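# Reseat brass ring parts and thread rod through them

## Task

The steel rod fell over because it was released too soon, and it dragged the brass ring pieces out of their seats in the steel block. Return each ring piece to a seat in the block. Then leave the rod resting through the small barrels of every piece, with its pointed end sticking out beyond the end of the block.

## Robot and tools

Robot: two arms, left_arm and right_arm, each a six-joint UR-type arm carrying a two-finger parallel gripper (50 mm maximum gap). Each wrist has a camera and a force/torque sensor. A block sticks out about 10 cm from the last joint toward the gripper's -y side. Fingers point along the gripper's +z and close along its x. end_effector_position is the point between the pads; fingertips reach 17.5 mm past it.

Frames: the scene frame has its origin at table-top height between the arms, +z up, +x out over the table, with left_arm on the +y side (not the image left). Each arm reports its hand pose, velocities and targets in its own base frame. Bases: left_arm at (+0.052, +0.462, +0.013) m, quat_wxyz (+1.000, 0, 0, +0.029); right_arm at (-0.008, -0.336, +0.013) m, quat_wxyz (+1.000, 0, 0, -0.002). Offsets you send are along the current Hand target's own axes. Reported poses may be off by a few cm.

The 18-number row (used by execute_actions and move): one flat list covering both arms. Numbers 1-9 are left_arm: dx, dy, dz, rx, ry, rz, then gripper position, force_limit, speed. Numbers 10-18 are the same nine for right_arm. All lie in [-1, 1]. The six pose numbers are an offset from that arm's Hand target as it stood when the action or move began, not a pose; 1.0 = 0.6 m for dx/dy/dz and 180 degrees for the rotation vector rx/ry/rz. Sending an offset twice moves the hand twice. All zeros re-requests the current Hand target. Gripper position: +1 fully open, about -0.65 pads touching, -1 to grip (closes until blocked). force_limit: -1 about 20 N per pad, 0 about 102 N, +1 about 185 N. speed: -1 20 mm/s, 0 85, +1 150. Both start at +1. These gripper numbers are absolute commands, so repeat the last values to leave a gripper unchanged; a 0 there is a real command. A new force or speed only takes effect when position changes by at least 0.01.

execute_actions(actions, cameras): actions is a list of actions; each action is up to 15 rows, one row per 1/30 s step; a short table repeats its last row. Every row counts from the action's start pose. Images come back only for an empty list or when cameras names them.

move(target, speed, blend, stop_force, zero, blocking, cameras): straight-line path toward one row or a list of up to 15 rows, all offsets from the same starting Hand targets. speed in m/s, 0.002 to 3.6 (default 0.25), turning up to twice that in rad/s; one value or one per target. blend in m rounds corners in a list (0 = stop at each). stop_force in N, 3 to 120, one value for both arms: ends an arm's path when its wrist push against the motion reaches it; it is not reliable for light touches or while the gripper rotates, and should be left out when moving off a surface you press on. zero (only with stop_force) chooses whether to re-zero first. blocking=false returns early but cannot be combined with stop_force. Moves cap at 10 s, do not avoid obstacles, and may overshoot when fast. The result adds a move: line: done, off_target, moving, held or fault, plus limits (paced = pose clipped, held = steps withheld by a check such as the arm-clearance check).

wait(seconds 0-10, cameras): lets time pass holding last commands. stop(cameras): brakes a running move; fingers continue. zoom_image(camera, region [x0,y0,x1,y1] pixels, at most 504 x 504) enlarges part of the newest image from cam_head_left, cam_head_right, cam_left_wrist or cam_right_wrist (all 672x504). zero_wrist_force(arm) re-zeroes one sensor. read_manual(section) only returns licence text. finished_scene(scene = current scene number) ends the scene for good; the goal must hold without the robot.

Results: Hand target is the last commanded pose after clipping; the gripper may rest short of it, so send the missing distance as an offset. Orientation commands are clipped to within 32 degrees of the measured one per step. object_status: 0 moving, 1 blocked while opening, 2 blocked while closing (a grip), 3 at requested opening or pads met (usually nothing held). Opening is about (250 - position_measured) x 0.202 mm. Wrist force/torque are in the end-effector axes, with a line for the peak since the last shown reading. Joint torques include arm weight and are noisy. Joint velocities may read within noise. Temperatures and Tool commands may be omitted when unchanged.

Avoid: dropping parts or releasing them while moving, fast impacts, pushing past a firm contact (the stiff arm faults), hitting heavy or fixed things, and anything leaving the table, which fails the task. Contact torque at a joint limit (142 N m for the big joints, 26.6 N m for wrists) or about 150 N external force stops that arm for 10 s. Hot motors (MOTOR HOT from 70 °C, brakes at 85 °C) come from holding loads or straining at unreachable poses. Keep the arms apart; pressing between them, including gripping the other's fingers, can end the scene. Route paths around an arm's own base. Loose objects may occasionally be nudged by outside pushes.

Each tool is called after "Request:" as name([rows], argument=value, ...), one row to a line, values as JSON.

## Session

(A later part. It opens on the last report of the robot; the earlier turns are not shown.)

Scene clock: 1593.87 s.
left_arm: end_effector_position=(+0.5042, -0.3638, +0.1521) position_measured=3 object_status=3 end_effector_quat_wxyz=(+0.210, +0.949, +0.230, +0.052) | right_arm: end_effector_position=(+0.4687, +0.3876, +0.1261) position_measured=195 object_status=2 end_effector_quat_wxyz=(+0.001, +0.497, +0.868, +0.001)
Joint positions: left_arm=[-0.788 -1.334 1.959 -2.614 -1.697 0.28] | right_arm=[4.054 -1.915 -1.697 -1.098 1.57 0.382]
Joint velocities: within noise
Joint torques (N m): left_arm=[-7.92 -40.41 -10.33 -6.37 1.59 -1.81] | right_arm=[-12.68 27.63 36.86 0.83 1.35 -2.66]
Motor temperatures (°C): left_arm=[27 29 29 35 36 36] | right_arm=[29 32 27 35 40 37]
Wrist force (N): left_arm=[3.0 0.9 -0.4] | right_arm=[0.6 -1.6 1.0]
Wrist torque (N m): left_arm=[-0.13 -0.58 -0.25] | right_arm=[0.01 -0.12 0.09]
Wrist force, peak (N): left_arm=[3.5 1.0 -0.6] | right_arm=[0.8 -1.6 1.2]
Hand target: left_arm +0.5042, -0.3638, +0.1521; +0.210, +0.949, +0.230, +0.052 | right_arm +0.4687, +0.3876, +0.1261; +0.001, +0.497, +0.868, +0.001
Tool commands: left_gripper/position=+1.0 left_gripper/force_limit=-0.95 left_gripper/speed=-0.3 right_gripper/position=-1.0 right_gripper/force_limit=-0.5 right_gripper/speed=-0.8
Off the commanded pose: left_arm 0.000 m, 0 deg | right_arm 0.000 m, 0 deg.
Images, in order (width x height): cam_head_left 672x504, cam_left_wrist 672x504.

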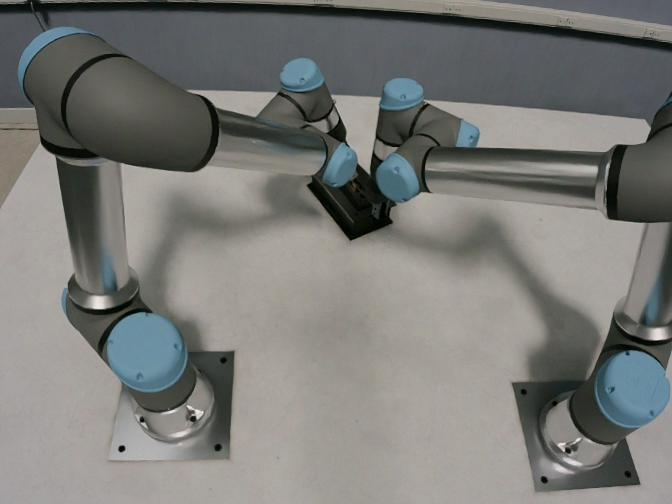

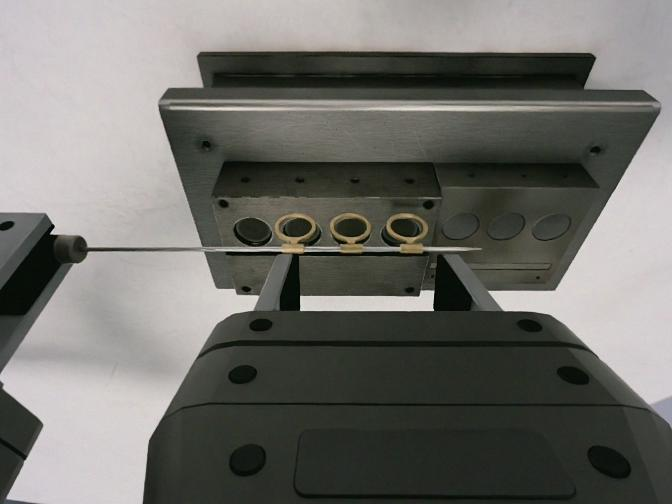

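Request:
move([
  [0,0,0,0,0,0,1,-0.95,-0.3,-0.00667,0.00083,0.00417,0,0,0,-1,-0.5,-0.8],
  [0,0,0,0,0,0,1,-0.95,-0.3,-0.01667,0.00083,0.0075,0,0,0,-1,-0.5,-0.8],
], speed=0.02, blend=[0.002,0], cameras=["cam_left_wrist", "cam_head_left"])

Scene clock: 1651.90 s.
left_arm: end_effector_position=(+0.5042, -0.3638, +0.1521) position_measured=3 object_status=3 end_effector_quat_wxyz=(+0.210, +0.949, +0.230, +0.052) | right_arm: end_effector_position=(+0.4741, +0.3794, +0.1217) position_measured=195 object_status=2 end_effector_quat_wxyz=(+0.001, +0.497, +0.868, +0.001)
Joint positions: left_arm=[-0.788 -1.334 1.959 -2.614 -1.697 0.28] | right_arm=[4.038 -1.917 -1.706 -1.086 1.57 0.366]
Joint torques (N m): left_arm=[-8.6 -40.56 -10.24 -6.3 1.63 -1.77] | right_arm=[-12.01 27.14 15.8 4.92 1.34 -2.39]
Wrist force (N): left_arm=[3.3 1.3 -0.6] | right_arm=[0.7 -1.2 1.0]
Wrist torque (N m): left_arm=[-0.07 -0.62 -0.25] | right_arm=[0.07 -0.15 0.10]
Wrist force, peak (N): left_arm=[3.5 1.2 -0.4] | right_arm=[1.0 -1.7 1.2]
Hand target: left_arm +0.5042, -0.3638, +0.1521; +0.210, +0.949, +0.230, +0.052 | right_arm +0.4742, +0.3793, +0.1216; +0.001, +0.497, +0.868, +0.001
Off the commanded pose: left_arm 0.000 m, 0 deg | right_arm 0.000 m, 0 deg.
move: done
Images, in order (width x height): cam_head_left 672x504, cam_left_wrist 672x504.

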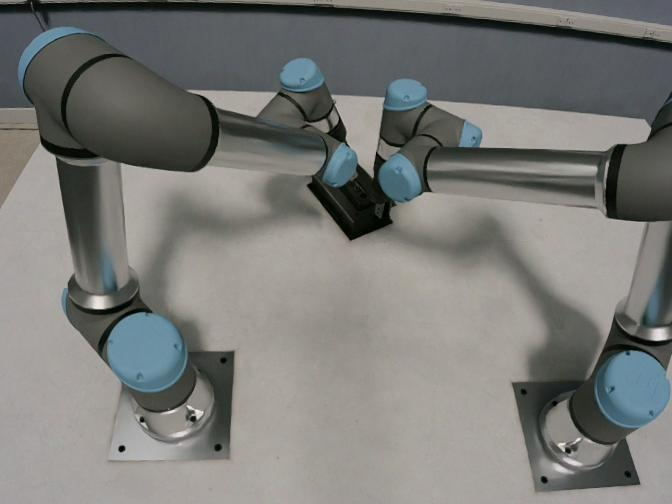

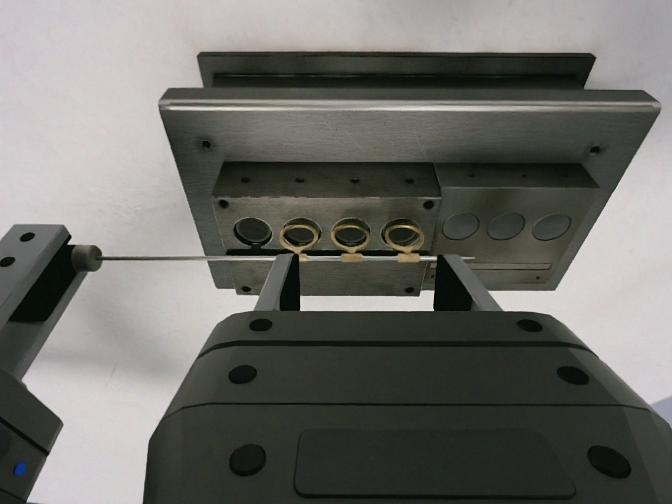

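Request:
zoom_image(camera="cam_left_wrist", region=[200, 150, 500, 310])

Request:
zoom_image(camera="cam_head_left", region=[300, 140, 420, 245])

Scaled by 1.680 from the camera's 672x504 image, which has a finer 960x720 frame.

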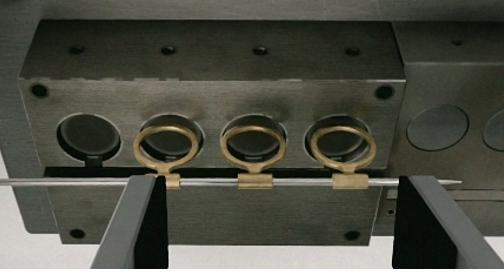

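Scaled by 4.200 from the camera's 672x504 image, which has a finer 960x720 frame.

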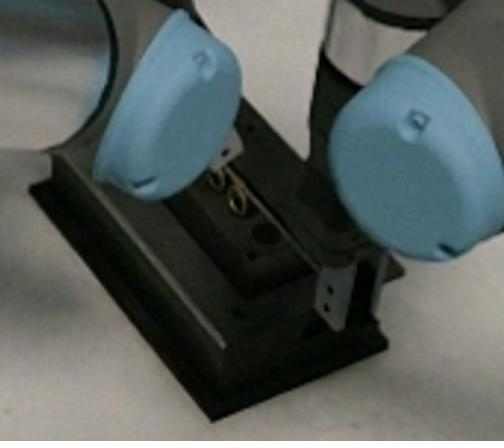

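Request:
move([
  [0,0,0,0,0,0,1,-0.95,-0.3,-0.01,0,0.005,0,0,0,-1,-0.5,-0.8],
  [0,0,0,0,0,0,1,-0.95,-0.3,-0.02,0,0.01333,0,0,0,-1,-0.5,-0.8],
], speed=0.02, blend=[0.002,0], cameras=["cam_left_wrist"])

Request:
zoom_image(camera="cam_left_wrist", region=[200, 150, 500, 310])

Scene clock: 1662.13 s.
left_arm: end_effector_position=(+0.5042, -0.3638, +0.1521) position_measured=3 object_status=3 end_effector_quat_wxyz=(+0.210, +0.949, +0.230, +0.052) | right_arm: end_effector_position=(+0.4802, +0.3691, +0.1137) position_measured=195 object_status=2 end_effector_quat_wxyz=(+0.001, +0.497, +0.868, +0.001) end_effector_velocity=(+0.001, -0.001, -0.001) end_effector_angular_velocity=(+0.001, -0.002, +0.000)
Joint positions: left_arm=[-0.788 -1.334 1.959 -2.614 -1.697 0.28] | right_arm=[4.019 -1.923 -1.721 -1.065 1.57 0.347]
Joint velocities: left_arm=[within noise] | right_arm=[-0.003 -0.001 -0.002 0.005 -0.001 -0.002]
Joint torques (N m): left_arm=[-8.18 -40.55 -10.04 -6.38 1.58 -1.78] | right_arm=[-12.23 24.85 13.79 4.15 1.65 -2.88]
Wrist force (N): left_arm=[3.4 0.8 -0.5] | right_arm=[-0.4 -2.3 -4.8]
Wrist torque (N m): left_arm=[-0.14 -0.64 -0.25] | right_arm=[-0.53 -0.17 0.23]
Wrist force, peak (N): left_arm=[3.5 0.9 -0.6] | right_arm=[-0.3 -2.5 -5.6]
Hand target: left_arm +0.5042, -0.3638, +0.1521; +0.210, +0.949, +0.230, +0.052 | right_arm +0.4803, +0.3689, +0.1136; +0.001, +0.497, +0.868, +0.001
Off the commanded pose: left_arm 0.000 m, 0 deg | right_arm 0.000 m, 0 deg.
move: done
Images, in order (width x height): cam_left_wrist 672x504.

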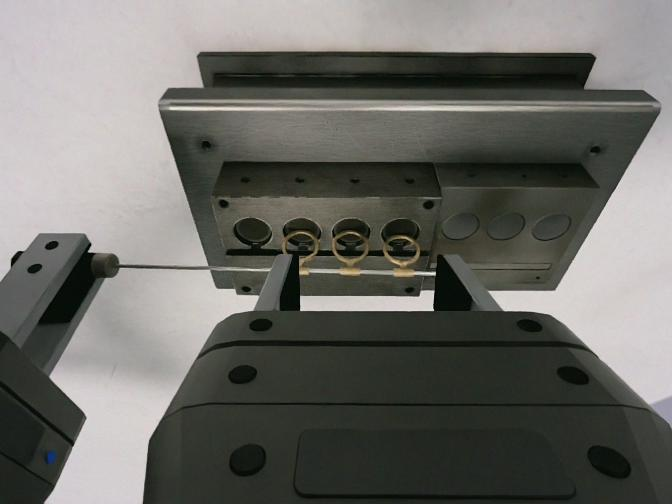

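Scaled by 1.680 from the camera's 672x504 image, which has a finer 960x720 frame.

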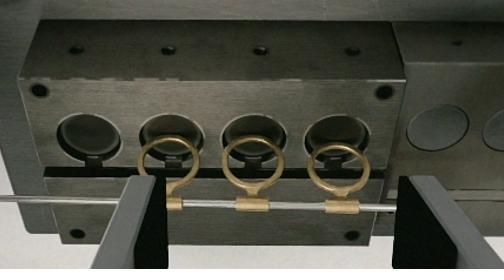

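Request:
move([
  [0,0,0,0,0,0,1,-0.95,-0.3,0,0,-0.015,0,0,0,-1,-0.5,-0.8],
  [0,0,0,0,0,0,1,-0.95,-0.3,0.0333,0,-0.0217,0,0,0,-1,-0.5,-0.8],
], speed=0.02, blend=[0.002,0], cameras=["cam_left_wrist"])

Request:
zoom_image(camera="cam_left_wrist", region=[200, 150, 500, 310])

Scene clock: 1678.00 s.
left_arm: end_effector_position=(+0.5042, -0.3638, +0.1521) position_measured=3 object_status=3 end_effector_quat_wxyz=(+0.210, +0.949, +0.230, +0.052) | right_arm: end_effector_position=(+0.4702, +0.3860, +0.1266) position_measured=195 object_status=2 end_effector_quat_wxyz=(+0.001, +0.497, +0.868, +0.001)
Joint positions: left_arm=[-0.788 -1.334 1.959 -2.614 -1.697 0.28] | right_arm=[4.05 -1.914 -1.696 -1.099 1.57 0.378]
Joint torques (N m): left_arm=[-8.2 -40.31 -10.19 -6.35 1.61 -1.75] | right_arm=[14.48 27.48 36.67 0.86 -1.34 3]
Wrist force (N): left_arm=[3.1 1.1 -0.6] | right_arm=[0.7 -1.6 1.1]
Wrist torque (N m): left_arm=[-0.10 -0.60 -0.25] | right_arm=[-0.01 -0.15 0.02]
Wrist force, peak (N): left_arm=[3.5 1.0 -0.6] | right_arm=[-0.2 -2.4 -5.5]
Hand target: left_arm +0.5042, -0.3638, +0.1521; +0.210, +0.949, +0.230, +0.052 | right_arm +0.4702, +0.3862, +0.1266; +0.001, +0.497, +0.868, +0.001
Off the commanded pose: left_arm 0.000 m, 0 deg | right_arm 0.000 m, 0 deg.
move: done
Images, in order (width x height): cam_left_wrist 672x504.

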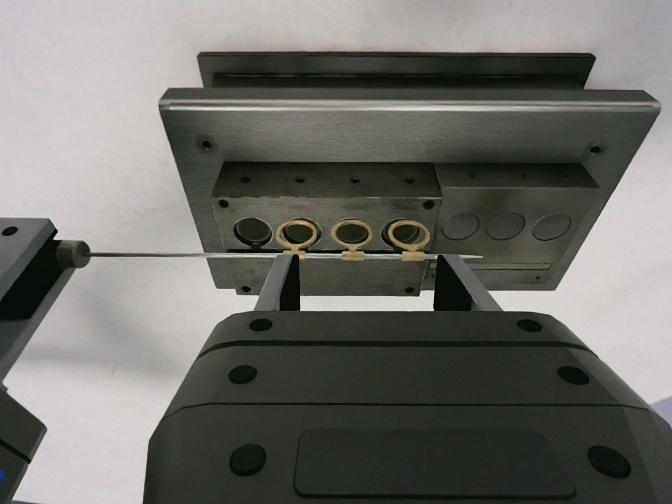

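Scaled by 1.680 from the camera's 672x504 image, which has a finer 960x720 frame.

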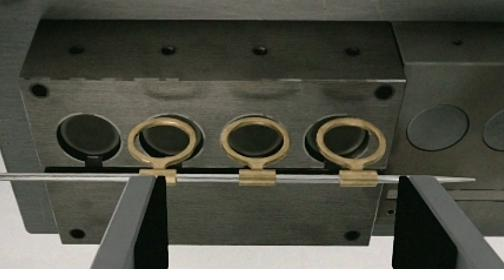

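Request:
zoom_image(camera="cam_left_wrist", region=[205, 195, 325, 285])

Request:
zoom_image(camera="cam_left_wrist", region=[320, 195, 440, 285])

Scaled by 4.200 from the camera's 672x504 image, which has a finer 960x720 frame.

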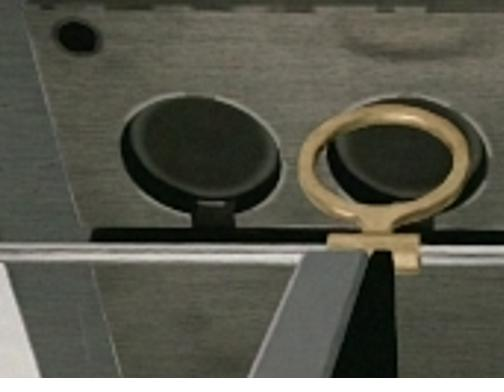

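Scaled by 4.200 from the camera's 672x504 image, which has a finer 960x720 frame.

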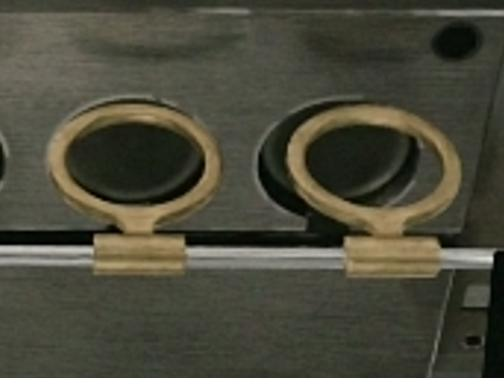

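Request:
move([
  [0,0,0,0,0,0,1,-0.95,-0.3,0.01117,0,0.00333,0,0,0,-1,-0.5,-0.8],
  [0,0,0,0,0,0,1,-0.95,-0.3,0.01117,0,0.00883,0,0,0,-1,-0.5,-0.8],
  [0,0,0,0,0,0,1,-0.95,-0.3,0.00117,0,0.011,0,0,0,-1,-0.5,-0.8],
  [0,0,0,0,0,0,1,-0.95,-0.3,-0.01217,0,0.015,0,0,0,-1,-0.5,-0.8],
], speed=0.02, blend=[0.001,0.0005,0.001,0], cameras=["cam_left_wrist"])

Request:
zoom_image(camera="cam_left_wrist", region=[205, 195, 325, 285])

Request:
zoom_image(camera="cam_left_wrist", region=[320, 195, 440, 285])

Scene clock: 1709.73 s.
left_arm: end_effector_position=(+0.5042, -0.3638, +0.1521) position_measured=3 object_status=3 end_effector_quat_wxyz=(+0.210, +0.949, +0.230, +0.052) | right_arm: end_effector_position=(+0.4738, +0.3800, +0.1177) position_measured=195 object_status=2 end_effector_quat_wxyz=(+0.001, +0.497, +0.868, +0.001)
Joint positions: left_arm=[-0.788 -1.334 1.959 -2.614 -1.697 0.28] | right_arm=[4.039 -1.922 -1.711 -1.076 1.57 0.367]
Joint torques (N m): left_arm=[-7.8 -39.95 -10.22 -6.26 1.54 -1.78] | right_arm=[-13.49 34.06 15.76 4.75 0.49 -2.71]
Wrist force (N): left_arm=[3.2 1.0 -0.6] | right_arm=[0.4 -1.3 0.3]
Wrist torque (N m): left_arm=[-0.11 -0.62 -0.25] | right_arm=[-0.04 -0.15 0.14]
Wrist force, peak (N): left_arm=[3.6 1.1 -0.6] | right_arm=[0.9 -1.5 1.3]
Hand target: left_arm +0.5042, -0.3638, +0.1521; +0.210, +0.949, +0.230, +0.052 | right_arm +0.4739, +0.3799, +0.1176; +0.001, +0.497, +0.868, +0.001
Off the commanded pose: left_arm 0.000 m, 0 deg | right_arm 0.000 m, 0 deg.
move: done
Images, in order (width x height): cam_left_wrist 672x504.

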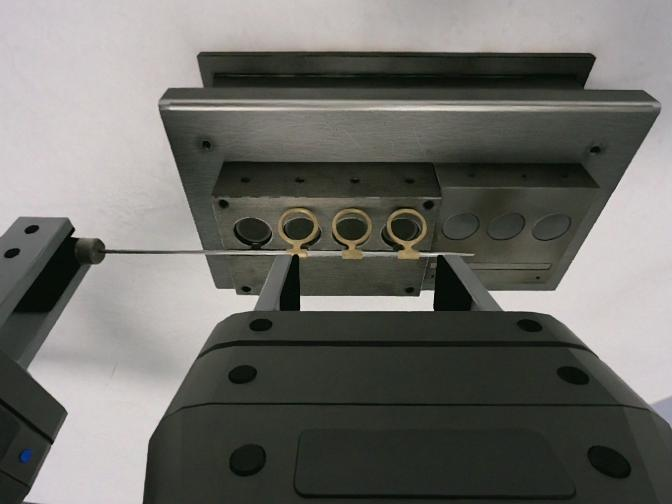

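Scaled by 4.200 from the camera's 672x504 image, which has a finer 960x720 frame.

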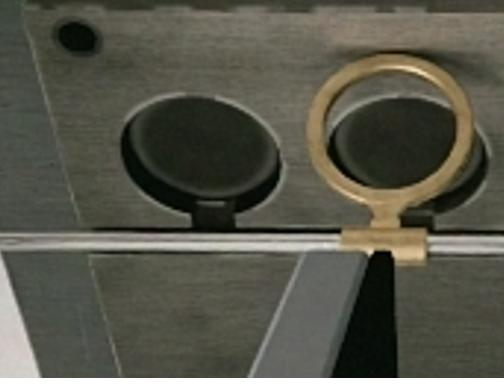

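Scaled by 4.200 from the camera's 672x504 image, which has a finer 960x720 frame.

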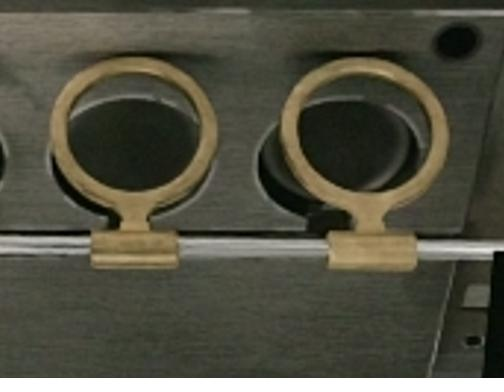

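Request:
move([
  [0,0,0,0,0,0,1,-0.95,-0.3,-0.01333,0,0.00833,0,0,0,-1,-0.5,-0.8],
  [0,0,0,0,0,0,1,-0.95,-0.3,-0.02333,0,0.0175,0,0,0,-1,-0.5,-0.8],
], speed=0.02, blend=[0.001,0], cameras=["cam_left_wrist"])

Request:
zoom_image(camera="cam_left_wrist", region=[205, 195, 325, 285])

Request:
zoom_image(camera="cam_left_wrist", region=[320, 195, 440, 285])

Scene clock: 1714.70 s.
left_arm: end_effector_position=(+0.5042, -0.3638, +0.1521) position_measured=3 object_status=3 end_effector_quat_wxyz=(+0.210, +0.949, +0.230, +0.052) | right_arm: end_effector_position=(+0.4809, +0.3679, +0.1073) position_measured=195 object_status=2 end_effector_quat_wxyz=(+0.001, +0.497, +0.868, +0.001)
Joint positions: left_arm=[-0.788 -1.334 1.959 -2.614 -1.697 0.28] | right_arm=[4.017 -1.93 -1.73 -1.05 1.57 0.345]
Joint torques (N m): left_arm=[-8.27 -40.17 -10.04 -6.4 1.53 -1.66] | right_arm=[-13.95 27.52 15.09 5.15 1.32 -2.64]
Wrist force (N): left_arm=[3.2 0.8 -0.7] | right_arm=[0.7 -1.4 0.9]
Wrist torque (N m): left_arm=[-0.14 -0.62 -0.25] | right_arm=[0.02 -0.17 0.10]
Wrist force, peak (N): left_arm=[3.5 1.0 -0.5] | right_arm=[0.7 -1.5 1.0]
Hand target: left_arm +0.5042, -0.3638, +0.1521; +0.210, +0.949, +0.230, +0.052 | right_arm +0.4810, +0.3678, +0.1071; +0.001, +0.497, +0.868, +0.001
Off the commanded pose: left_arm 0.000 m, 0 deg | right_arm 0.000 m, 0 deg.
move: done
Images, in order (width x height): cam_left_wrist 672x504.

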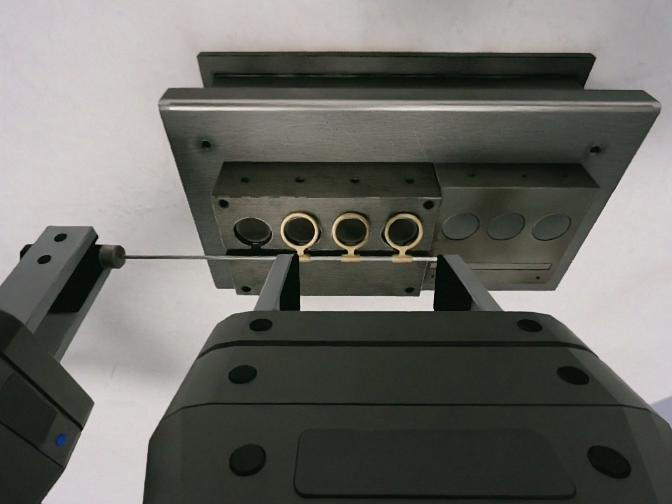

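Scaled by 4.200 from the camera's 672x504 image, which has a finer 960x720 frame.

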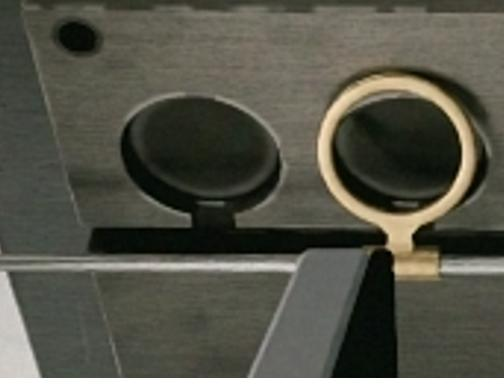

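Scaled by 4.200 from the camera's 672x504 image, which has a finer 960x720 frame.

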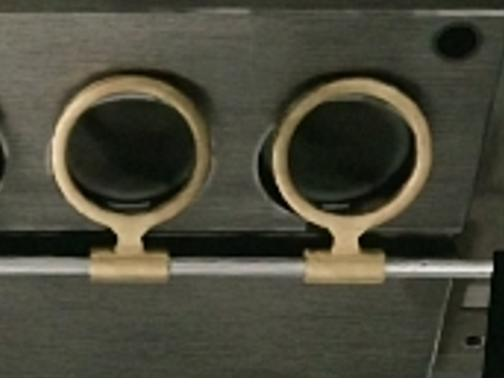

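Request:
move([
  [0,0,0,0,0,0,1,-0.95,-0.3,-0.0025,0,0.00333,0,0,0,-1,-0.5,-0.8],
  [0,0,0,0,0,0,1,-0.95,-0.3,-0.005,0,0.00833,0,0,0,-1,-0.5,-0.8],
], speed=0.015, blend=[0.0005,0], cameras=["cam_left_wrist"])

Request:
zoom_image(camera="cam_left_wrist", region=[205, 195, 325, 285])

Request:
zoom_image(camera="cam_left_wrist", region=[320, 195, 440, 285])

Scene clock: 1720.73 s.
left_arm: end_effector_position=(+0.5042, -0.3638, +0.1521) position_measured=3 object_status=3 end_effector_quat_wxyz=(+0.210, +0.949, +0.230, +0.052) | right_arm: end_effector_position=(+0.4825, +0.3653, +0.1023) position_measured=195 object_status=2 end_effector_quat_wxyz=(+0.001, +0.497, +0.868, +0.001)
Joint positions: left_arm=[-0.788 -1.334 1.959 -2.614 -1.697 0.28] | right_arm=[4.012 -1.935 -1.737 -1.037 1.57 0.34]
Joint torques (N m): left_arm=[-7.82 -39.87 -10.65 -6.32 1.51 -1.8] | right_arm=[-11.43 28.21 15.65 5 1.4 -2.66]
Wrist force (N): left_arm=[3.3 1.0 -0.3] | right_arm=[0.7 -1.5 0.9]
Wrist torque (N m): left_arm=[-0.11 -0.63 -0.26] | right_arm=[0.00 -0.17 0.10]
Wrist force, peak (N): left_arm=[3.6 1.1 -0.7] | right_arm=[0.8 -1.5 1.1]
Hand target: left_arm +0.5042, -0.3638, +0.1521; +0.210, +0.949, +0.230, +0.052 | right_arm +0.4825, +0.3652, +0.1021; +0.001, +0.497, +0.868, +0.001
Off the commanded pose: left_arm 0.000 m, 0 deg | right_arm 0.000 m, 0 deg.
move: done
Images, in order (width x height): cam_left_wrist 672x504.

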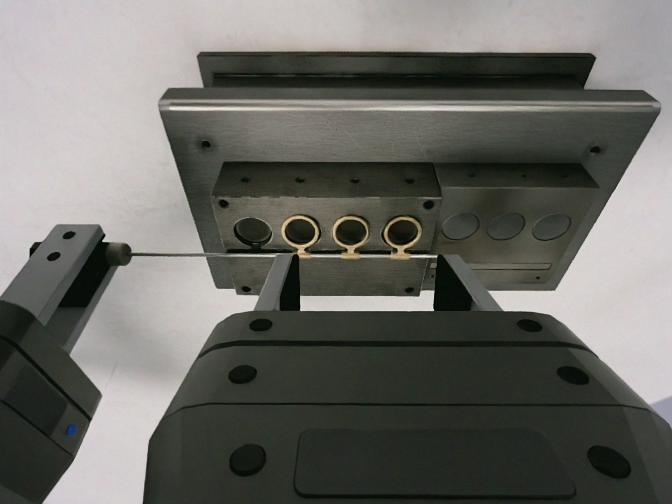

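Scaled by 4.200 from the camera's 672x504 image, which has a finer 960x720 frame.

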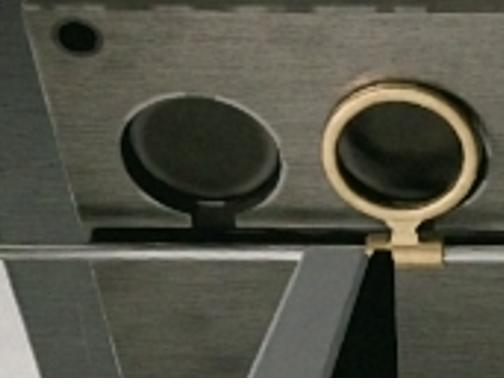

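Scaled by 4.200 from the camera's 672x504 image, which has a finer 960x720 frame.

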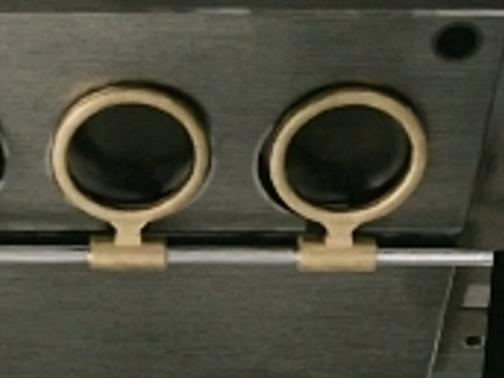

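Request:
move([
  [0,0,0,0,0,0,1,-0.95,-0.3,-0.00283,0,0.00417,0,0,0,-1,-0.5,-0.8],
], speed=0.01, cameras=["cam_left_wrist"])

Request:
zoom_image(camera="cam_left_wrist", region=[205, 195, 325, 285])

Request:
zoom_image(camera="cam_left_wrist", region=[320, 195, 440, 285])

Scene clock: 1732.87 s.
left_arm: end_effector_position=(+0.5042, -0.3638, +0.1521) position_measured=3 object_status=3 end_effector_quat_wxyz=(+0.210, +0.949, +0.230, +0.052) | right_arm: end_effector_position=(+0.4833, +0.3638, +0.0998) position_measured=195 object_status=2 end_effector_quat_wxyz=(+0.001, +0.497, +0.868, +0.001)
Joint positions: left_arm=[-0.788 -1.334 1.959 -2.614 -1.697 0.28] | right_arm=[4.009 -1.938 -1.741 -1.031 1.57 0.337]
Joint torques (N m): left_arm=[-7.97 -40.21 -10.51 -6.3 1.47 -1.74] | right_arm=[-13.68 27.63 16.41 4.92 1.43 -2.31]
Wrist force (N): left_arm=[3.2 0.8 -0.5] | right_arm=[0.6 -1.2 0.7]
Wrist torque (N m): left_arm=[-0.14 -0.62 -0.25] | right_arm=[0.04 -0.15 0.10]
Wrist force, peak (N): left_arm=[3.5 0.9 -0.4] | right_arm=[0.8 -1.6 0.9]
Hand target: left_arm +0.5042, -0.3638, +0.1521; +0.210, +0.949, +0.230, +0.052 | right_arm +0.4834, +0.3638, +0.0996; +0.001, +0.497, +0.868, +0.001
Off the commanded pose: left_arm 0.000 m, 0 deg | right_arm 0.000 m, 0 deg.
move: done
Images, in order (width x height): cam_left_wrist 672x504.

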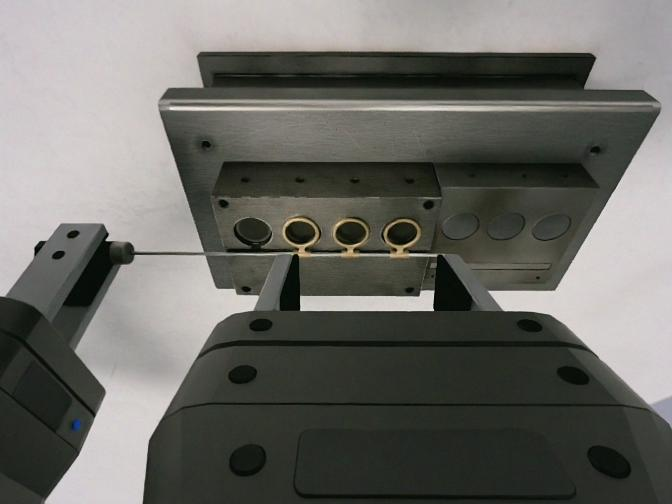

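Scaled by 4.200 from the camera's 672x504 image, which has a finer 960x720 frame.

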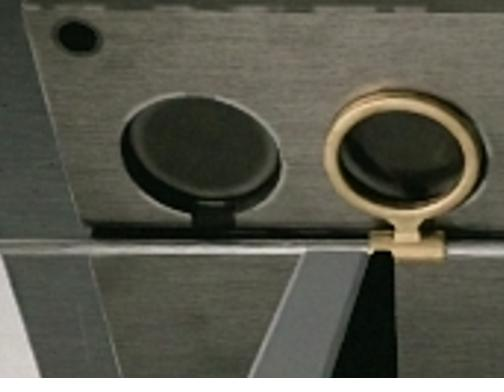

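Scaled by 4.200 from the camera's 672x504 image, which has a finer 960x720 frame.

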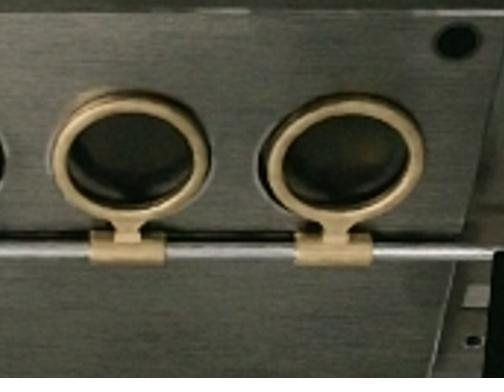

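Request:
wait(seconds=0.1, cameras=["cam_head_left", "cam_head_right"])

Request:
zoom_image(camera="cam_head_left", region=[335, 170, 395, 215])

Request:
zoom_image(camera="cam_head_right", region=[300, 150, 420, 240])

Scene clock: 1736.87 s.
left_arm: end_effector_position=(+0.5042, -0.3638, +0.1521) position_measured=3 object_status=3 end_effector_quat_wxyz=(+0.210, +0.949, +0.230, +0.052) | right_arm: end_effector_position=(+0.4834, +0.3638, +0.0996) position_measured=195 object_status=2 end_effector_quat_wxyz=(+0.001, +0.497, +0.868, +0.001)
Joint positions: left_arm=[-0.788 -1.334 1.959 -2.614 -1.697 0.28] | right_arm=[4.009 -1.938 -1.741 -1.031 1.57 0.337]
Joint torques (N m): left_arm=[-8.31 -40.02 -10.6 -6.33 1.38 -1.8] | right_arm=[-12.66 27.56 15.06 4.95 1.41 -2.67]
Wrist force (N): left_arm=[3.5 1.0 -0.6] | right_arm=[0.6 -1.4 0.7]
Wrist torque (N m): left_arm=[-0.11 -0.66 -0.25] | right_arm=[0.01 -0.16 0.10]
Wrist force, peak (N): left_arm=[3.5 1.0 -0.6] | right_arm=[0.8 -1.5 1.1]
Hand target: left_arm +0.5042, -0.3638, +0.1521; +0.210, +0.949, +0.230, +0.052 | right_arm +0.4834, +0.3638, +0.0996; +0.001, +0.497, +0.868, +0.001
Tool commands: left_gripper/position=+1.0 left_gripper/force_limit=-0.95 left_gripper/speed=-0.3 right_gripper/position=-1.0 right_gripper/force_limit=-0.5 right_gripper/speed=-0.8
Off the commanded pose: left_arm 0.000 m, 0 deg | right_arm 0.000 m, 0 deg.
wait: 0.10 s; at rest from the start
Images, in order (width x height): cam_head_left 672x504, cam_head_right 672x504.

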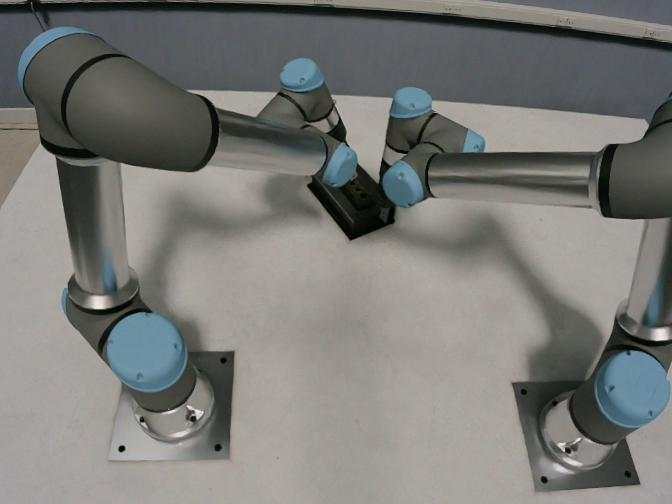

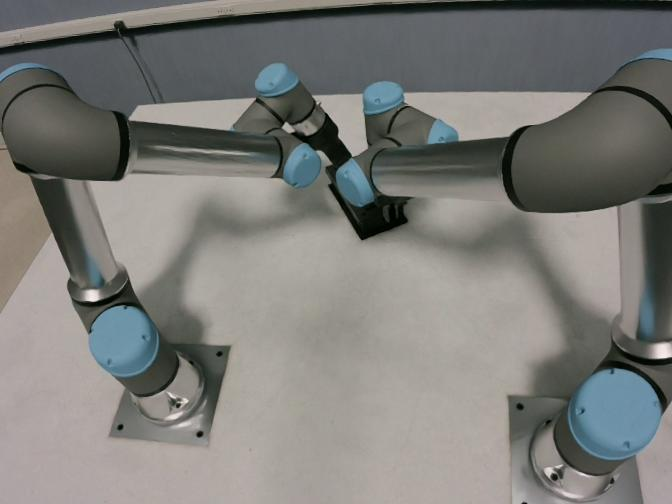

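Scaled by 8.400 from the camera's 672x504 image, which has a finer 960x720 frame.

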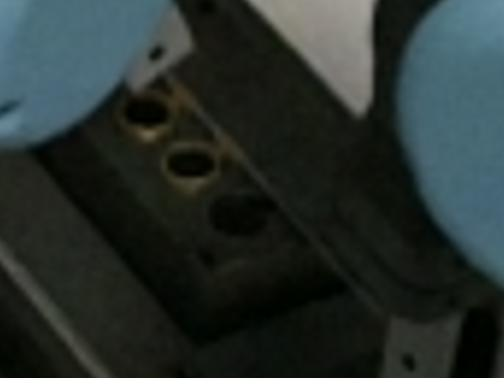

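Scaled by 4.200 from the camera's 672x504 image, which has a finer 960x720 frame.

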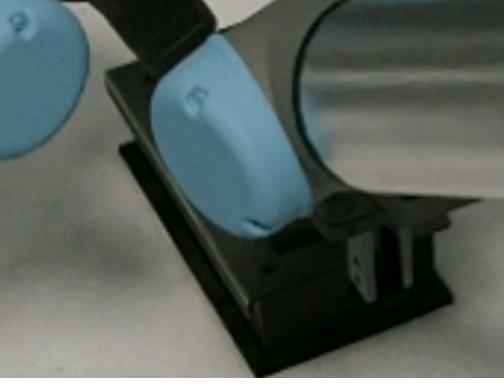

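Request:
move([
  [0,0,0,0,0,0,1,-0.95,-0.3,0,0,0.00083,0,0,0,-1,-0.5,-0.8],
], speed=0.01)

Request:
move([
  [0,0,0,0,0,0,1,-0.95,-0.3,0,0,0.00083,0,0,0,-1,-0.5,-0.8],
], speed=0.01, cameras=["cam_left_wrist"])

Request:
zoom_image(camera="cam_left_wrist", region=[205, 195, 325, 285])

Request:
zoom_image(camera="cam_left_wrist", region=[320, 195, 440, 285])

Scene clock: 1755.57 s.
left_arm: end_effector_position=(+0.5042, -0.3638, +0.1521) position_measured=3 object_status=3 end_effector_quat_wxyz=(+0.210, +0.949, +0.230, +0.052) | right_arm: end_effector_position=(+0.4834, +0.3638, +0.0992) position_measured=195 object_status=2 end_effector_quat_wxyz=(+0.001, +0.497, +0.868, +0.001)
Joint positions: left_arm=[-0.788 -1.334 1.959 -2.614 -1.697 0.28] | right_arm=[4.009 -1.939 -1.741 -1.029 1.57 0.337]
Joint torques (N m): left_arm=[-7.72 -39.89 -10.47 -6.32 1.42 -1.72] | right_arm=[-12.63 27.81 15.17 4.97 1.53 -2.68]
Wrist force (N): left_arm=[3.4 0.9 -0.5] | right_arm=[0.8 -1.3 0.9]
Wrist torque (N m): left_arm=[-0.12 -0.65 -0.25] | right_arm=[0.03 -0.19 0.10]
Wrist force, peak (N): left_arm=[3.7 1.0 -0.6] | right_arm=[0.9 -1.7 0.8]
Hand target: left_arm +0.5042, -0.3638, +0.1521; +0.210, +0.949, +0.230, +0.052 | right_arm +0.4834, +0.3638, +0.0991; +0.001, +0.497, +0.868, +0.001
Off the commanded pose: left_arm 0.000 m, 0 deg | right_arm 0.000 m, 0 deg.
move: done

Scene clock: 1756.27 s.
left_arm: end_effector_position=(+0.5042, -0.3638, +0.1521) position_measured=3 object_status=3 end_effector_quat_wxyz=(+0.210, +0.949, +0.230, +0.052) | right_arm: end_effector_position=(+0.4834, +0.3638, +0.0987) position_measured=195 object_status=2 end_effector_quat_wxyz=(+0.001, +0.497, +0.868, +0.001)
Joint positions: left_arm=[-0.788 -1.334 1.959 -2.614 -1.697 0.28] | right_arm=[4.009 -1.939 -1.742 -1.028 1.57 0.337]
Joint torques (N m): left_arm=[-7.73 -39.31 -10.38 -6.35 1.43 -1.75] | right_arm=[-12.94 27.3 15.3 4.93 1.35 -2.58]
Wrist force (N): left_arm=[3.4 0.8 -0.6] | right_arm=[0.8 -1.6 0.5]
Wrist torque (N m): left_arm=[-0.15 -0.66 -0.25] | right_arm=[-0.04 -0.19 0.11]
Wrist force, peak (N): left_arm=[3.4 1.1 -0.6] | right_arm=[1.0 -1.6 0.7]
Hand target: left_arm +0.5042, -0.3638, +0.1521; +0.210, +0.949, +0.230, +0.052 | right_arm +0.4834, +0.3638, +0.0986; +0.001, +0.497, +0.868, +0.001
Off the commanded pose: left_arm 0.000 m, 0 deg | right_arm 0.000 m, 0 deg.
move: done
Images, in order (width x height): cam_left_wrist 672x504.

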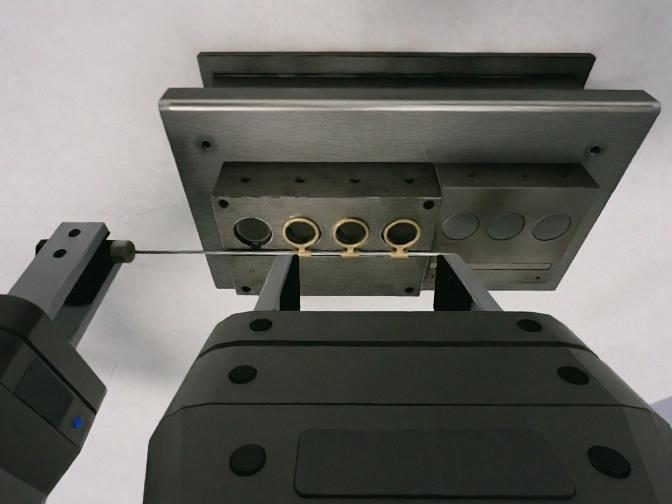

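Scaled by 4.200 from the camera's 672x504 image, which has a finer 960x720 frame.

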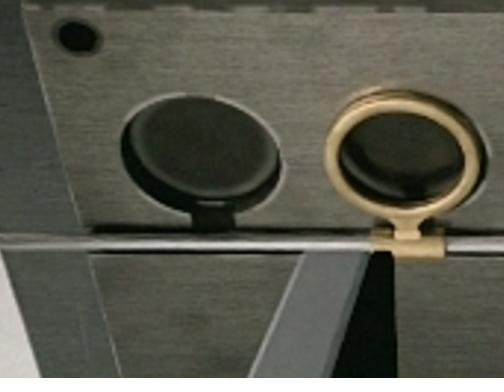

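Scaled by 4.200 from the camera's 672x504 image, which has a finer 960x720 frame.

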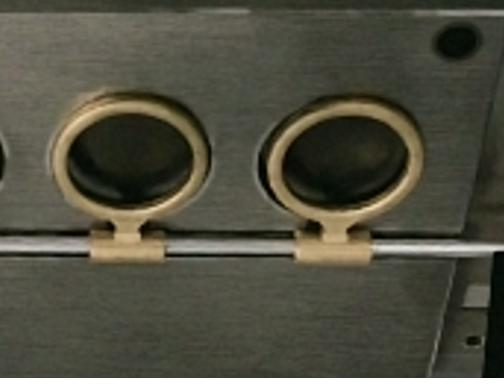

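Request:
move([
  [0,0,0,0,0,0,1,-0.95,-0.3,0,0,0.00083,0,0,0,-1,-0.5,-0.8],
], speed=0.01)

Request:
wait(seconds=0.3)

Scene clock: 1760.10 s.
left_arm: end_effector_position=(+0.5042, -0.3638, +0.1521) position_measured=3 object_status=3 end_effector_quat_wxyz=(+0.210, +0.949, +0.230, +0.052) | right_arm: end_effector_position=(+0.4834, +0.3638, +0.0982) position_measured=195 object_status=2 end_effector_quat_wxyz=(+0.001, +0.497, +0.868, +0.001)
Joint positions: left_arm=[-0.788 -1.334 1.959 -2.614 -1.697 0.28] | right_arm=[4.009 -1.94 -1.742 -1.027 1.57 0.337]
Joint torques (N m): left_arm=[-7.73 -39.72 -10.27 -6.38 1.46 -1.72] | right_arm=[-12.35 27.35 15.09 4.88 1.35 -2.63]
Wrist force (N): left_arm=[3.2 1.0 -0.4] | right_arm=[0.2 -1.8 0.0]
Wrist torque (N m): left_arm=[-0.11 -0.62 -0.25] | right_arm=[-0.11 -0.21 0.15]
Wrist force, peak (N): left_arm=[3.6 1.0 -0.9] | right_arm=[0.7 -1.7 0.7]
Hand target: left_arm +0.5042, -0.3638, +0.1521; +0.210, +0.949, +0.230, +0.052 | right_arm +0.4834, +0.3638, +0.0981; +0.001, +0.497, +0.868, +0.001
Off the commanded pose: left_arm 0.000 m, 0 deg | right_arm 0.000 m, 0 deg.
move: done

Scene clock: 1760.40 s.
left_arm: end_effector_position=(+0.5042, -0.3638, +0.1521) position_measured=3 object_status=3 end_effector_quat_wxyz=(+0.210, +0.949, +0.230, +0.052) | right_arm: end_effector_position=(+0.4834, +0.3638, +0.0981) position_measured=195 object_status=2 end_effector_quat_wxyz=(+0.001, +0.497, +0.868, +0.001)
Joint positions: left_arm=[-0.788 -1.334 1.959 -2.614 -1.697 0.28] | right_arm=[4.009 -1.94 -1.742 -1.027 1.57 0.337]
Joint torques (N m): left_arm=[-7.62 -39.39 -10.76 -6.39 1.45 -1.8] | right_arm=[-12.18 27.02 14.77 4.88 1.43 -2.7]
Wrist force (N): left_arm=[3.3 0.8 -0.4] | right_arm=[0.3 -1.6 -0.2]
Wrist torque (N m): left_arm=[-0.15 -0.64 -0.25] | right_arm=[-0.09 -0.18 0.15]
Wrist force, peak (N): left_arm=[3.3 1.2 -0.5] | right_arm=[0.4 -1.8 -0.1]
Hand target: left_arm +0.5042, -0.3638, +0.1521; +0.210, +0.949, +0.230, +0.052 | right_arm +0.4834, +0.3638, +0.0981; +0.001, +0.497, +0.868, +0.001
Tool commands: left_gripper/position=+1.0 left_gripper/force_limit=-0.95 left_gripper/speed=-0.3 right_gripper/position=-1.0 right_gripper/force_limit=-0.5 right_gripper/speed=-0.8
Off the commanded pose: left_arm 0.000 m, 0 deg | right_arm 0.000 m, 0 deg.
wait: 0.30 s; at rest by 0.17 s

Request:
move([
  [0,0,0,0,0,0,1,-0.95,-0.3,-0.00117,0,0,0,0,0,-1,-0.5,-0.8],
], speed=0.01)

Request:
move([
  [0,0,0,0,0,0,1,-0.95,-0.3,-0.001,0,0,0,0,0,-1,-0.5,-0.8],
], speed=0.01, cameras=["cam_left_wrist"])

Request:
zoom_image(camera="cam_left_wrist", region=[205, 195, 325, 285])

Request:
zoom_image(camera="cam_left_wrist", region=[320, 195, 440, 285])

Scene clock: 1765.43 s.
left_arm: end_effector_position=(+0.5042, -0.3638, +0.1521) position_measured=3 object_status=3 end_effector_quat_wxyz=(+0.210, +0.949, +0.230, +0.052) | right_arm: end_effector_position=(+0.4837, +0.3632, +0.0981) position_measured=195 object_status=2 end_effector_quat_wxyz=(+0.001, +0.497, +0.868, +0.001)
Joint positions: left_arm=[-0.788 -1.334 1.959 -2.614 -1.697 0.28] | right_arm=[4.008 -1.94 -1.743 -1.027 1.57 0.336]
Joint torques (N m): left_arm=[-7.31 -39.66 -10.86 -6.29 1.48 -1.69] | right_arm=[-12.95 43.9 15.65 4.9 1.43 -2.69]
Wrist force (N): left_arm=[3.2 1.1 -0.4] | right_arm=[0.6 -1.5 0.9]
Wrist torque (N m): left_arm=[-0.11 -0.62 -0.25] | right_arm=[-0.01 -0.16 0.10]
Wrist force, peak (N): left_arm=[3.5 1.2 -0.4] | right_arm=[0.3 -1.9 -0.4]
Hand target: left_arm +0.5042, -0.3638, +0.1521; +0.210, +0.949, +0.230, +0.052 | right_arm +0.4837, +0.3632, +0.0981; +0.001, +0.497, +0.868, +0.001
Off the commanded pose: left_arm 0.000 m, 0 deg | right_arm 0.000 m, 0 deg.
move: done

Scene clock: 1766.13 s.
left_arm: end_effector_position=(+0.5042, -0.3638, +0.1521) position_measured=3 object_status=3 end_effector_quat_wxyz=(+0.210, +0.949, +0.230, +0.052) | right_arm: end_effector_position=(+0.4840, +0.3627, +0.0981) position_measured=195 object_status=2 end_effector_quat_wxyz=(+0.001, +0.497, +0.868, +0.001)
Joint positions: left_arm=[-0.788 -1.334 1.959 -2.614 -1.697 0.28] | right_arm=[4.007 -1.94 -1.743 -1.027 1.57 0.335]
Joint torques (N m): left_arm=[-7.36 -39.61 -10.62 -6.45 1.4 -1.75] | right_arm=[-13.24 48.98 15.55 4.98 1.33 -2.6]
Wrist force (N): left_arm=[3.2 1.0 -0.7] | right_arm=[0.9 -1.4 0.6]
Wrist torque (N m): left_arm=[-0.12 -0.62 -0.25] | right_arm=[0.01 -0.16 0.08]
Wrist force, peak (N): left_arm=[3.6 0.9 -0.5] | right_arm=[0.7 -1.5 1.1]
Hand target: left_arm +0.5042, -0.3638, +0.1521; +0.210, +0.949, +0.230, +0.052 | right_arm +0.4840, +0.3627, +0.0981; +0.001, +0.497, +0.868, +0.001
Off the commanded pose: left_arm 0.000 m, 0 deg | right_arm 0.000 m, 0 deg.
move: done
Images, in order (width x height): cam_left_wrist 672x504.

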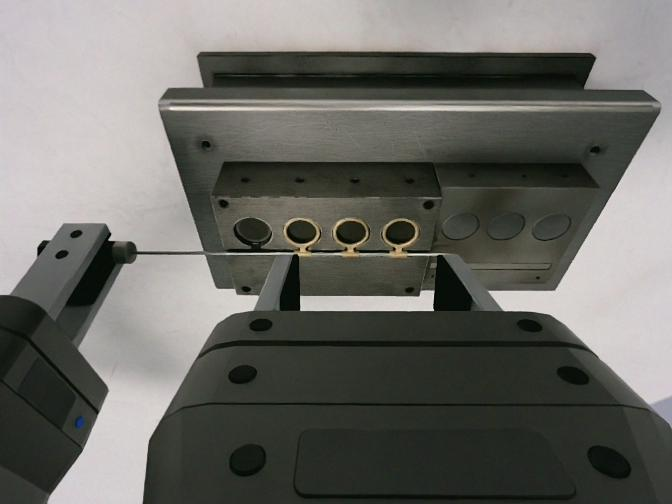

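Scaled by 4.200 from the camera's 672x504 image, which has a finer 960x720 frame.

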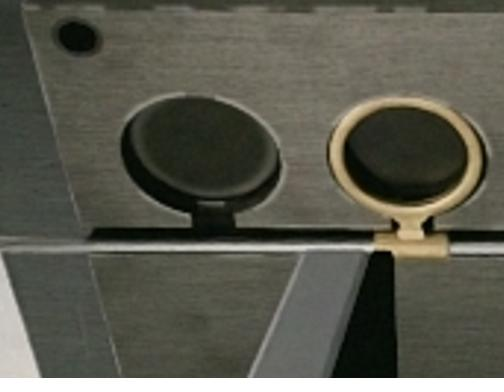

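Scaled by 4.200 from the camera's 672x504 image, which has a finer 960x720 frame.

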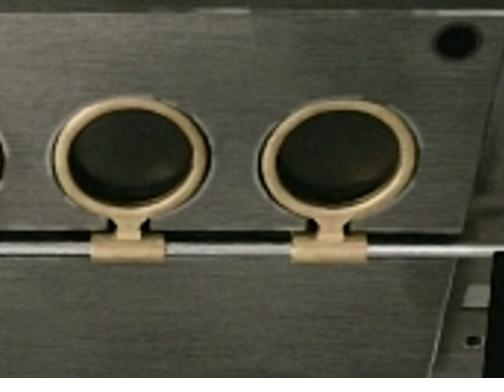

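Request:
move([
  [0,0,0,0,0,0,1,-0.95,-0.3,0,0,0.00167,0,0,0,-1,-0.5,-0.8],
], speed=0.01)

Request:
move([
  [0,0,0,0,0,0,1,-0.95,-0.3,0,0,0.00167,0,0,0,-1,-0.5,-0.8],
], speed=0.01, cameras=["cam_left_wrist"])

Request:
zoom_image(camera="cam_left_wrist", region=[205, 195, 325, 285])

Request:
zoom_image(camera="cam_left_wrist", region=[320, 195, 440, 285])

Scene clock: 1772.53 s.
left_arm: end_effector_position=(+0.5042, -0.3638, +0.1521) position_measured=3 object_status=3 end_effector_quat_wxyz=(+0.210, +0.949, +0.230, +0.052) | right_arm: end_effector_position=(+0.4840, +0.3627, +0.0972) position_measured=195 object_status=2 end_effector_quat_wxyz=(+0.001, +0.497, +0.868, +0.001)
Joint positions: left_arm=[-0.788 -1.334 1.959 -2.614 -1.697 0.28] | right_arm=[4.007 -1.941 -1.744 -1.025 1.57 0.335]
Joint torques (N m): left_arm=[-7.22 -39.1 -10.56 -6.38 1.37 -1.74] | right_arm=[-12.79 27.82 15.11 4.98 0.72 -2.59]
Wrist force (N): left_arm=[3.2 0.8 -0.4] | right_arm=[0.8 -1.3 1.1]
Wrist torque (N m): left_arm=[-0.14 -0.62 -0.25] | right_arm=[0.03 -0.20 0.10]
Wrist force, peak (N): left_arm=[3.6 0.8 -0.6] | right_arm=[1.1 -1.6 0.9]
Hand target: left_arm +0.5042, -0.3638, +0.1521; +0.210, +0.949, +0.230, +0.052 | right_arm +0.4840, +0.3627, +0.0971; +0.001, +0.497, +0.868, +0.001
Off the commanded pose: left_arm 0.000 m, 0 deg | right_arm 0.000 m, 0 deg.
move: done

Scene clock: 1773.23 s.
left_arm: end_effector_position=(+0.5042, -0.3638, +0.1521) position_measured=3 object_status=3 end_effector_quat_wxyz=(+0.210, +0.949, +0.230, +0.052) | right_arm: end_effector_position=(+0.4840, +0.3627, +0.0962) position_measured=195 object_status=2 end_effector_quat_wxyz=(+0.001, +0.497, +0.868, +0.001)
Joint positions: left_arm=[-0.788 -1.334 1.959 -2.614 -1.697 0.28] | right_arm=[4.007 -1.942 -1.745 -1.022 1.57 0.335]
Joint torques (N m): left_arm=[-7.07 -39.15 -10.42 -6.3 1.38 -1.71] | right_arm=[-12.92 27.89 15.45 4.78 0.56 -2.63]
Wrist force (N): left_arm=[3.1 0.9 -0.6] | right_arm=[0.9 -1.5 0.6]
Wrist torque (N m): left_arm=[-0.14 -0.59 -0.26] | right_arm=[-0.01 -0.20 0.10]
Wrist force, peak (N): left_arm=[3.4 1.0 -0.5] | right_arm=[1.0 -1.6 0.8]
Hand target: left_arm +0.5042, -0.3638, +0.1521; +0.210, +0.949, +0.230, +0.052 | right_arm +0.4840, +0.3627, +0.0961; +0.001, +0.497, +0.868, +0.001
Off the commanded pose: left_arm 0.000 m, 0 deg | right_arm 0.000 m, 0 deg.
move: done
Images, in order (width x height): cam_left_wrist 672x504.

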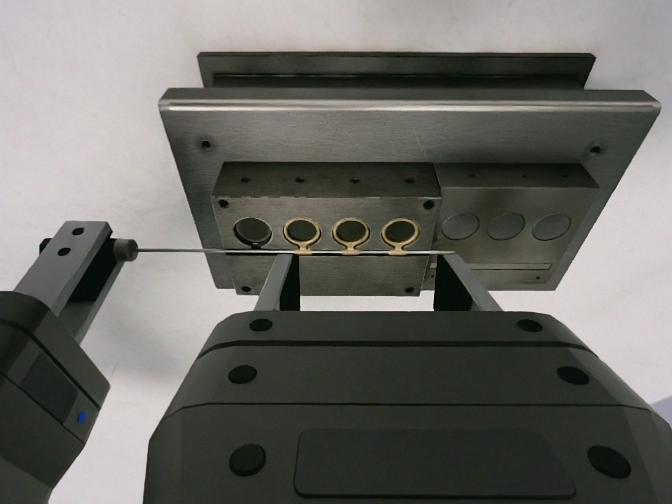

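Scaled by 4.200 from the camera's 672x504 image, which has a finer 960x720 frame.

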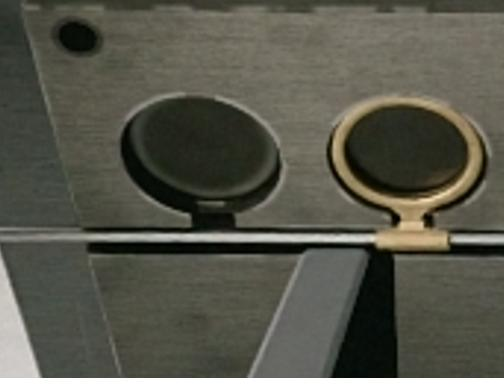

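Scaled by 4.200 from the camera's 672x504 image, which has a finer 960x720 frame.

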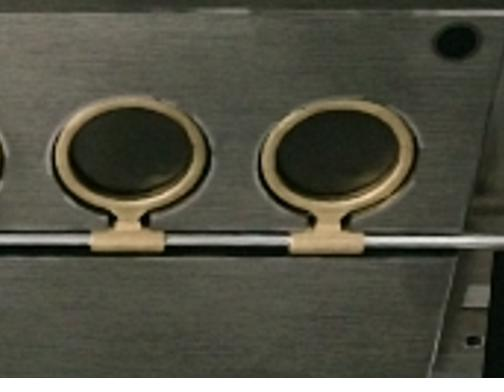

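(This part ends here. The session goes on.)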